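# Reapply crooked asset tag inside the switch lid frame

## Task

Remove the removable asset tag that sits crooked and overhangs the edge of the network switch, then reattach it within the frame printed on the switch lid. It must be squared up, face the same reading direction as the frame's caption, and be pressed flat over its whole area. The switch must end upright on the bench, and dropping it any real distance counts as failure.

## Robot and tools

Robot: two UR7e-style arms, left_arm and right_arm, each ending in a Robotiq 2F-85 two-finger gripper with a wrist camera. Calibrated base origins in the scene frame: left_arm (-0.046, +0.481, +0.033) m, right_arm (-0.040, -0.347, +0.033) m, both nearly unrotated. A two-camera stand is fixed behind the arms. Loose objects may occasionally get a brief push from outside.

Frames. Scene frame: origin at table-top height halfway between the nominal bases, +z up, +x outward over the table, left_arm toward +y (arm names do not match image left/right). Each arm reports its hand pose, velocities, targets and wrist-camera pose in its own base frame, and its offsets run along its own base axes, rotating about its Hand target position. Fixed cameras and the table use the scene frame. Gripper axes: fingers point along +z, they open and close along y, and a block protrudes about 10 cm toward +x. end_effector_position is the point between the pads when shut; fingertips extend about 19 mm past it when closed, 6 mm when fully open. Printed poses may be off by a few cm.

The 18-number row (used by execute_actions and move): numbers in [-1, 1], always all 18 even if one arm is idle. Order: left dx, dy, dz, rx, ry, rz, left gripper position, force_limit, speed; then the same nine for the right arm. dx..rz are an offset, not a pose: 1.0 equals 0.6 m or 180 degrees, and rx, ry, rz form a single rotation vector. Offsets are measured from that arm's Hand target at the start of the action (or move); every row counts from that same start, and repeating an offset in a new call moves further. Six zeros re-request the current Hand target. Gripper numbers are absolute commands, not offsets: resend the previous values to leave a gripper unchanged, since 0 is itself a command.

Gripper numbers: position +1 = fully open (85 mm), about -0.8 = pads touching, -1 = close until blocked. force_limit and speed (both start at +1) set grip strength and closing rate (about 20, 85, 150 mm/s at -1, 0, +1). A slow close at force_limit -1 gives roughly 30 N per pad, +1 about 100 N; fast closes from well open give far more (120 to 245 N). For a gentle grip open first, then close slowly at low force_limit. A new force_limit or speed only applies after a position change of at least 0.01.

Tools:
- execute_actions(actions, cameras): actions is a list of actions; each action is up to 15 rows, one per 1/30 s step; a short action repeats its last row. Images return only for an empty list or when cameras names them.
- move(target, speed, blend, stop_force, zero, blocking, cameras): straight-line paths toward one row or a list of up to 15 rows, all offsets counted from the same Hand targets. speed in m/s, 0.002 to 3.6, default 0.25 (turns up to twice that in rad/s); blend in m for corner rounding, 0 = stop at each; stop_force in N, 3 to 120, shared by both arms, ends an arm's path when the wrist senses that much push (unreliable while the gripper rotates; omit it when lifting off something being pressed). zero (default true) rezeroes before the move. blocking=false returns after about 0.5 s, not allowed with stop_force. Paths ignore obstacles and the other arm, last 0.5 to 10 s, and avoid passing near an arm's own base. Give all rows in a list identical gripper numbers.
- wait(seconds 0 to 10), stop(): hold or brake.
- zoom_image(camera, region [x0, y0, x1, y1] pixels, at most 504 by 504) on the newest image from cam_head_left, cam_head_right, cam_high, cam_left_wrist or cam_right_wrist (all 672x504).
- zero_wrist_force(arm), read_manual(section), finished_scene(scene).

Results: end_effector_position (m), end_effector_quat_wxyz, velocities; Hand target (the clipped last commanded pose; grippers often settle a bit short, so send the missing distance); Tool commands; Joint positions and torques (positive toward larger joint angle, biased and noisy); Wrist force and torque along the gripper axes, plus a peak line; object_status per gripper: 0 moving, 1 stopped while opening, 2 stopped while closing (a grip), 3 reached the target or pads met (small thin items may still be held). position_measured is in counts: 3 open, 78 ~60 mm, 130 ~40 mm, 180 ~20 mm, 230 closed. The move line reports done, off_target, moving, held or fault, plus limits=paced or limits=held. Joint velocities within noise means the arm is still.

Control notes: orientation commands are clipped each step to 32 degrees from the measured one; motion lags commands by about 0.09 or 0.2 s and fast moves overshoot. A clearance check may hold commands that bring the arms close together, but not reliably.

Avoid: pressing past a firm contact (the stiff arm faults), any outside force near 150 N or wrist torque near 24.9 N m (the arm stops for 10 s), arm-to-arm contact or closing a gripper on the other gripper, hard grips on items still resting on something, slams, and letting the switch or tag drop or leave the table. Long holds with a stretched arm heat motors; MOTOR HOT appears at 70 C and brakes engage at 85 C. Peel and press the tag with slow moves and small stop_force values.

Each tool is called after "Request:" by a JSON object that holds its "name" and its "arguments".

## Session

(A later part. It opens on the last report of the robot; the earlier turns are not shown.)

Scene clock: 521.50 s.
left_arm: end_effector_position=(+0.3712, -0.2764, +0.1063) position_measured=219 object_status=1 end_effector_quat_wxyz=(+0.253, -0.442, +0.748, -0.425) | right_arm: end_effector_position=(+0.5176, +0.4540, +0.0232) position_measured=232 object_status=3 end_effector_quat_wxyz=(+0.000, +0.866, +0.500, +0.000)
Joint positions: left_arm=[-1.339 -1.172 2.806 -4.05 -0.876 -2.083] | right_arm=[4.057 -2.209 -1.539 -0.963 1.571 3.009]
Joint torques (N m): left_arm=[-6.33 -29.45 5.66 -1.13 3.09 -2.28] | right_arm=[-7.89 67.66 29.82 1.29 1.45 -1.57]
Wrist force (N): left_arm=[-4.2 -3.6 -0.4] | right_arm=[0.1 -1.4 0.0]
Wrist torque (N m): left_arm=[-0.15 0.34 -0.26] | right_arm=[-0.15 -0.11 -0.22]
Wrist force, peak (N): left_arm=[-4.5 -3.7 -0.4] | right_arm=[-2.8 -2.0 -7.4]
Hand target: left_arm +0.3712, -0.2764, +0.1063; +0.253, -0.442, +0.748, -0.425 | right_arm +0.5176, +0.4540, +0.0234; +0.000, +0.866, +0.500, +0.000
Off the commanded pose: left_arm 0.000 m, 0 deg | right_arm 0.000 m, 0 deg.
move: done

Request:
{"name": "move", "arguments": {"target": [[0,0,0,0,0,0,-0.7,-1,-1,0,0,-0.0117,0,0,0,-1,0,0],[0,0,0,0,0,0,-0.7,-1,-1,0,0,0,0,0,0,-1,0,0]], "speed": [0.02,0.04]}}

Scene clock: 527.30 s.
left_arm: end_effector_position=(+0.3712, -0.2764, +0.1063) position_measured=219 object_status=1 end_effector_quat_wxyz=(+0.253, -0.442, +0.748, -0.425) | right_arm: end_effector_position=(+0.5176, +0.4540, +0.0232) position_measured=232 object_status=3 end_effector_quat_wxyz=(+0.000, +0.866, +0.500, +0.000)
Joint positions: left_arm=[-1.339 -1.172 2.806 -4.05 -0.876 -2.083] | right_arm=[4.057 -2.209 -1.539 -0.963 1.571 3.009]
Joint torques (N m): left_arm=[-6.46 -29.72 5.6 -1.25 3.1 -2.2] | right_arm=[-5.5 65.91 29.36 1.34 0.45 -1.18]
Wrist force (N): left_arm=[-4.1 -3.5 -0.4] | right_arm=[0.3 -1.5 0.5]
Wrist torque (N m): left_arm=[-0.14 0.30 -0.26] | right_arm=[-0.15 -0.14 -0.22]
Wrist force, peak (N): left_arm=[-4.4 -3.7 -0.5] | right_arm=[-15.3 -4.6 -35.6]
Hand target: left_arm +0.3712, -0.2764, +0.1063; +0.253, -0.442, +0.748, -0.425 | right_arm +0.5176, +0.4540, +0.0234; +0.000, +0.866, +0.500, +0.000
Off the commanded pose: left_arm 0.000 m, 0 deg | right_arm 0.000 m, 0 deg.
move: done

Request:
{"name": "move", "arguments": {"target": [[0,0,0,0,0,0,-0.7,-1,-1,-0.0173,0.01,0,0,0,0,-1,0,0],[0,0,0,0,0,0,-0.7,-1,-1,-0.0173,0.01,-0.0117,0,0,0,-1,0,0],[0,0,0,0,0,0,-0.7,-1,-1,-0.0173,0.01,0,0,0,0,-1,0,0],[0,0,0,0,0,0,-0.7,-1,-1,0.0173,-0.01,0,0,0,0,-1,0,0],[0,0,0,0,0,0,-0.7,-1,-1,0.0173,-0.01,-0.0117,0,0,0,-1,0,0],[0,0,0,0,0,0,-0.7,-1,-1,0.0173,-0.01,0,0,0,0,-1,0,0],[0,0,0,0,0,0,-0.7,-1,-1,0.0362,-0.0208,0,0,0,0,-1,0,0],[0,0,0,0,0,0,-0.7,-1,-1,0.0362,-0.0208,-0.0117,0,0,0,-1,0,0],[0,0,0,0,0,0,-0.7,-1,-1,0.0362,-0.0208,0,0,0,0,-1,0,0]], "speed": [0.06,0.02,0.04,0.06,0.02,0.04,0.06,0.02,0.04]}}

Request:
{"name": "move", "arguments": {"target": [[0,0,0,0,0,0,-0.7,-1,-1,-0.0067,-0.0117,0,0,0,0,-1,0,0],[0,0,0,0,0,0,-0.7,-1,-1,-0.0067,-0.0117,-0.0117,0,0,0,-1,0,0],[0,0,0,0,0,0,-0.7,-1,-1,-0.0067,-0.0117,0,0,0,0,-1,0,0],[0,0,0,0,0,0,-0.7,-1,-1,-0.0255,-0.0008,0,0,0,0,-1,0,0],[0,0,0,0,0,0,-0.7,-1,-1,-0.0255,-0.0008,-0.0117,0,0,0,-1,0,0],[0,0,0,0,0,0,-0.7,-1,-1,-0.0255,-0.0008,0,0,0,0,-1,0,0],[0,0,0,0,0,0,-0.7,-1,-1,-0.0429,0.0092,0,0,0,0,-1,0,0],[0,0,0,0,0,0,-0.7,-1,-1,-0.0429,0.0092,-0.0117,0,0,0,-1,0,0],[0,0,0,0,0,0,-0.7,-1,-1,-0.0429,0.0092,0,0,0,0,-1,0,0],[0,0,0,0,0,0,-0.7,-1,-1,-0.0602,0.0192,0,0,0,0,-1,0,0],[0,0,0,0,0,0,-0.7,-1,-1,-0.0602,0.0192,-0.0117,0,0,0,-1,0,0],[0,0,0,0,0,0,-0.7,-1,-1,-0.0602,0.0192,0,0,0,0,-1,0,0]], "speed": [0.06,0.02,0.04,0.06,0.02,0.04,0.06,0.02,0.04,0.06,0.02,0.04]}}

Request:
{"name": "move", "arguments": {"target": [0,0,0,0,0,0,-0.7,-1,-1,0,-0.06,0.2,0,0,0,-1,0,0], "cameras": ["cam_right_wrist","cam_high"]}}

Request:
{"name": "zoom_image", "arguments": {"camera": "cam_right_wrist", "region": [200, 80, 500, 280]}}

Scene clock: 546.10 s.
left_arm: end_effector_position=(+0.3712, -0.2764, +0.1063) position_measured=219 object_status=1 end_effector_quat_wxyz=(+0.253, -0.442, +0.748, -0.425) | right_arm: end_effector_position=(+0.5393, +0.4415, +0.0232) position_measured=232 object_status=3 end_effector_quat_wxyz=(+0.000, +0.866, +0.500, +0.000)
Joint positions: left_arm=[-1.339 -1.172 2.806 -4.05 -0.876 -2.083] | right_arm=[4.02 -2.226 -1.509 -0.977 1.571 2.972]
Joint torques (N m): left_arm=[-6.44 -30 5.99 -1.22 3.09 -2.21] | right_arm=[-7.12 67.72 31.22 1.19 -0.34 -1.78]
Wrist force (N): left_arm=[-3.9 -3.3 -0.5] | right_arm=[0.0 -1.4 0.2]
Wrist torque (N m): left_arm=[-0.11 0.28 -0.26] | right_arm=[-0.13 -0.09 -0.21]
Wrist force, peak (N): left_arm=[-4.2 -3.8 -0.6] | right_arm=[-15.8 -5.3 -37.2]
Hand target: left_arm +0.3712, -0.2764, +0.1063; +0.253, -0.442, +0.748, -0.425 | right_arm +0.5393, +0.4415, +0.0234; +0.000, +0.866, +0.500, +0.000
Off the commanded pose: left_arm 0.000 m, 0 deg | right_arm 0.000 m, 0 deg.
move: done

Scene clock: 552.13 s.
left_arm: end_effector_position=(+0.3712, -0.2764, +0.1063) position_measured=219 object_status=1 end_effector_quat_wxyz=(+0.253, -0.442, +0.748, -0.425) | right_arm: end_effector_position=(+0.5032, +0.4530, +0.0232) position_measured=232 object_status=3 end_effector_quat_wxyz=(+0.000, +0.866, +0.500, +0.000)
Joint positions: left_arm=[-1.339 -1.172 2.806 -4.05 -0.876 -2.083] | right_arm=[4.073 -2.187 -1.579 -0.946 1.571 3.025]
Joint torques (N m): left_arm=[-5.95 -29.5 5.62 -1.26 3.09 -2.14] | right_arm=[8.96 65.42 29.92 1.35 -1.36 1.26]
Wrist force (N): left_arm=[-4.1 -3.4 -0.5] | right_arm=[0.8 -1.7 0.2]
Wrist torque (N m): left_arm=[-0.12 0.31 -0.25] | right_arm=[-0.17 -0.22 -0.31]
Wrist force, peak (N): left_arm=[-4.4 -3.7 -0.3] | right_arm=[-15.3 -4.9 -36.1]
Hand target: left_arm +0.3712, -0.2764, +0.1063; +0.253, -0.442, +0.748, -0.425 | right_arm +0.5032, +0.4530, +0.0234; +0.000, +0.866, +0.500, +0.000
Off the commanded pose: left_arm 0.000 m, 0 deg | right_arm 0.000 m, 0 deg.
move: done

Scene clock: 553.30 s.
left_arm: end_effector_position=(+0.3712, -0.2764, +0.1063) position_measured=219 object_status=1 end_effector_quat_wxyz=(+0.253, -0.442, +0.748, -0.425) | right_arm: end_effector_position=(+0.5032, +0.4170, +0.1433) position_measured=232 object_status=3 end_effector_quat_wxyz=(+0.000, +0.866, +0.500, +0.000)
Joint positions: left_arm=[-1.339 -1.172 2.806 -4.05 -0.876 -2.083] | right_arm=[4.039 -2 -1.53 -1.181 1.571 2.991]
Joint torques (N m): left_arm=[-6.42 -29.51 4.82 -1.31 3.08 -2.13] | right_arm=[-8.41 60.25 32.27 1.34 1.75 -1.68]
Wrist force (N): left_arm=[-4.3 -3.7 -0.3] | right_arm=[1.0 -1.3 0.4]
Wrist torque (N m): left_arm=[-0.17 0.33 -0.26] | right_arm=[-0.11 -0.24 -0.20]
Wrist force, peak (N): left_arm=[-4.3 -3.7 -0.3] | right_arm=[1.0 -2.6 1.5]
Hand target: left_arm +0.3712, -0.2764, +0.1063; +0.253, -0.442, +0.748, -0.425 | right_arm +0.5032, +0.4170, +0.1434; +0.000, +0.866, +0.500, +0.000
Off the commanded pose: left_arm 0.000 m, 0 deg | right_arm 0.000 m, 0 deg.
move: done
Images, in order (width x height): cam_high 672x504, cam_right_wrist 672x504.

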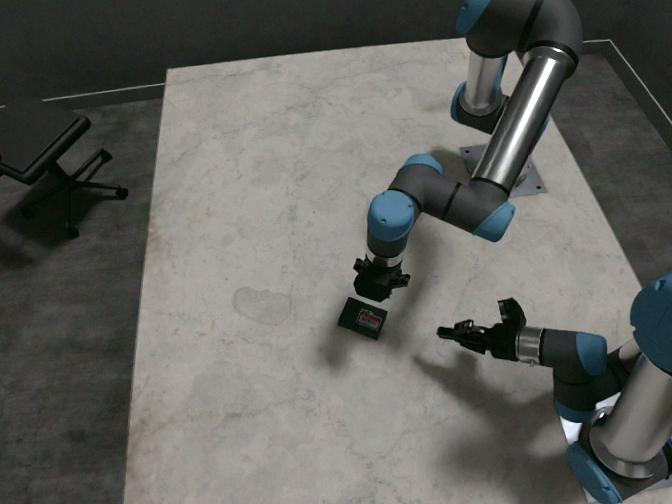

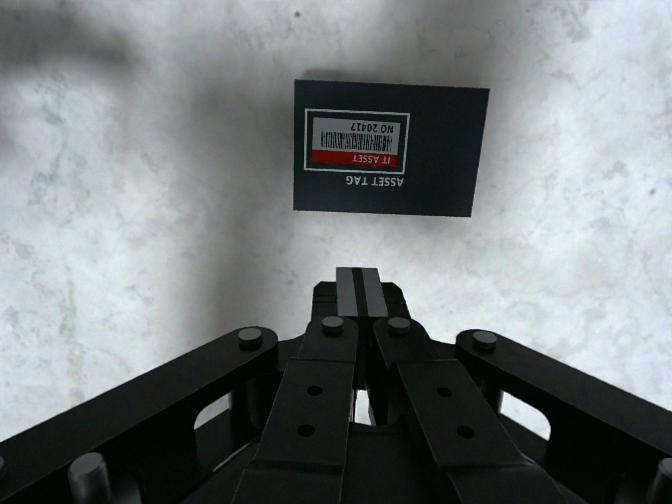

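Scaled by 1.680.

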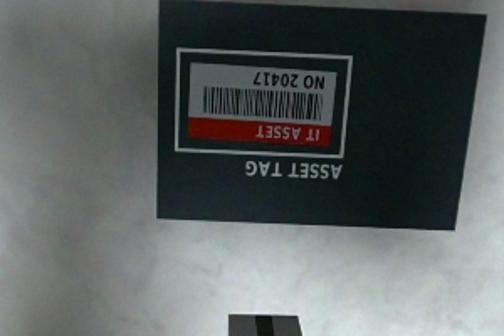

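Request:
{"name": "move", "arguments": {"target": [[0,0,0,0,0,0,-0.7,-1,-1,0.0682,0.038,-0.2,0,0,0,-1,0,0],[0,0,0,0,0,0,-0.7,-1,-1,0.0682,0.038,-0.2117,0,0,0,-1,0,0],[0,0,0,0,0,0,-0.7,-1,-1,0.0682,0.038,-0.2,0,0,0,-1,0,0],[0,0,0,0,0,0,-0.7,-1,-1,0.0598,0.0237,-0.2,0,0,0,-1,0,0],[0,0,0,0,0,0,-0.7,-1,-1,0.0598,0.0237,-0.2117,0,0,0,-1,0,0],[0,0,0,0,0,0,-0.7,-1,-1,0.0598,0.0237,-0.2,0,0,0,-1,0,0],[0,0,0,0,0,0,-0.7,-1,-1,-0.0012,0.0578,-0.2,0,0,0,-1,0,0],[0,0,0,0,0,0,-0.7,-1,-1,-0.0012,0.0578,-0.2117,0,0,0,-1,0,0],[0,0,0,0,0,0,-0.7,-1,-1,-0.0012,0.0578,-0.2,0,0,0,-1,0,0],[0,0,0,0,0,0,-0.7,-1,-1,0.008,0.0738,-0.2,0,0,0,-1,0,0],[0,0,0,0,0,0,-0.7,-1,-1,0.008,0.0738,-0.2117,0,0,0,-1,0,0],[0,0,0,0,0,0,-0.7,-1,-1,0.008,0.0738,-0.2,0,0,0,-1,0,0]], "speed": [0.12,0.02,0.04,0.06,0.02,0.04,0.08,0.02,0.04,0.06,0.02,0.04]}}

Request:
{"name": "move", "arguments": {"target": [0,0,0,0,0,0,-0.7,-1,-1,0,-0.1,0.2,0,0,0,-1,0,0], "cameras": ["cam_right_wrist"]}}

Request:
{"name": "zoom_image", "arguments": {"camera": "cam_right_wrist", "region": [200, 40, 500, 240]}}

Scene clock: 574.17 s.
left_arm: end_effector_position=(+0.3712, -0.2764, +0.1063) position_measured=219 object_status=1 end_effector_quat_wxyz=(+0.253, -0.442, +0.748, -0.425) | right_arm: end_effector_position=(+0.5080, +0.4613, +0.0232) position_measured=232 object_status=3 end_effector_quat_wxyz=(+0.000, +0.866, +0.500, +0.000)
Joint positions: left_arm=[-1.339 -1.172 2.806 -4.05 -0.876 -2.083] | right_arm=[4.074 -2.205 -1.547 -0.96 1.571 3.027]
Joint torques (N m): left_arm=[-5.94 -29.69 4.92 -1.35 3.05 -2] | right_arm=[8.69 67.01 29.02 1.37 0.79 1.1]
Wrist force (N): left_arm=[-4.0 -3.4 -0.6] | right_arm=[0.4 -1.7 0.2]
Wrist torque (N m): left_arm=[-0.13 0.28 -0.25] | right_arm=[-0.18 -0.16 -0.32]
Wrist force, peak (N): left_arm=[-4.5 -3.4 -0.8] | right_arm=[-15.0 -4.5 -37.0]
Hand target: left_arm +0.3712, -0.2764, +0.1063; +0.253, -0.442, +0.748, -0.425 | right_arm +0.5080, +0.4613, +0.0234; +0.000, +0.866, +0.500, +0.000
Off the commanded pose: left_arm 0.000 m, 0 deg | right_arm 0.000 m, 0 deg.
move: done

Scene clock: 575.37 s.
left_arm: end_effector_position=(+0.3712, -0.2764, +0.1063) position_measured=219 object_status=1 end_effector_quat_wxyz=(+0.253, -0.442, +0.748, -0.425) | right_arm: end_effector_position=(+0.5080, +0.4013, +0.1433) position_measured=232 object_status=3 end_effector_quat_wxyz=(+0.000, +0.866, +0.500, +0.000)
Joint positions: left_arm=[-1.339 -1.172 2.806 -4.05 -0.876 -2.083] | right_arm=[4.018 -1.987 -1.551 -1.174 1.571 2.97]
Joint torques (N m): left_arm=[-6.08 -29.93 4.58 -1.43 3.07 -2.05] | right_arm=[-8.33 59.31 31.97 1.06 1.33 -1.85]
Wrist force (N): left_arm=[-4.0 -3.5 -0.7] | right_arm=[1.2 -1.2 0.1]
Wrist torque (N m): left_arm=[-0.13 0.29 -0.27] | right_arm=[-0.08 -0.29 -0.20]
Wrist force, peak (N): left_arm=[-4.2 -3.6 -0.6] | right_arm=[1.9 -2.5 1.4]
Hand target: left_arm +0.3712, -0.2764, +0.1063; +0.253, -0.442, +0.748, -0.425 | right_arm +0.5080, +0.4013, +0.1434; +0.000, +0.866, +0.500, +0.000
Off the commanded pose: left_arm 0.000 m, 0 deg | right_arm 0.000 m, 0 deg.
move: done
Images, in order (width x height): cam_right_wrist 672x504.

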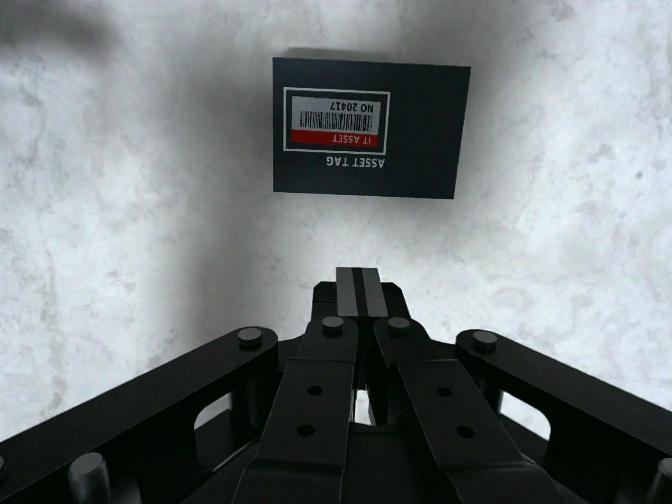

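Scaled by 1.680.

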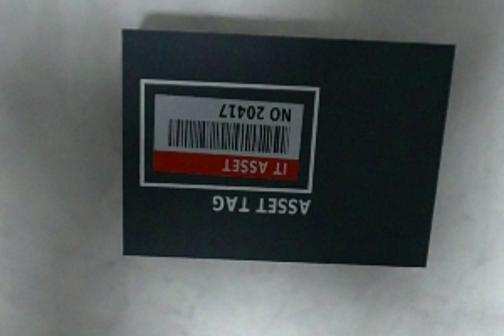

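Request:
{"name": "finished_scene", "arguments": {"scene": 1}}

The scene is finished: the task was done.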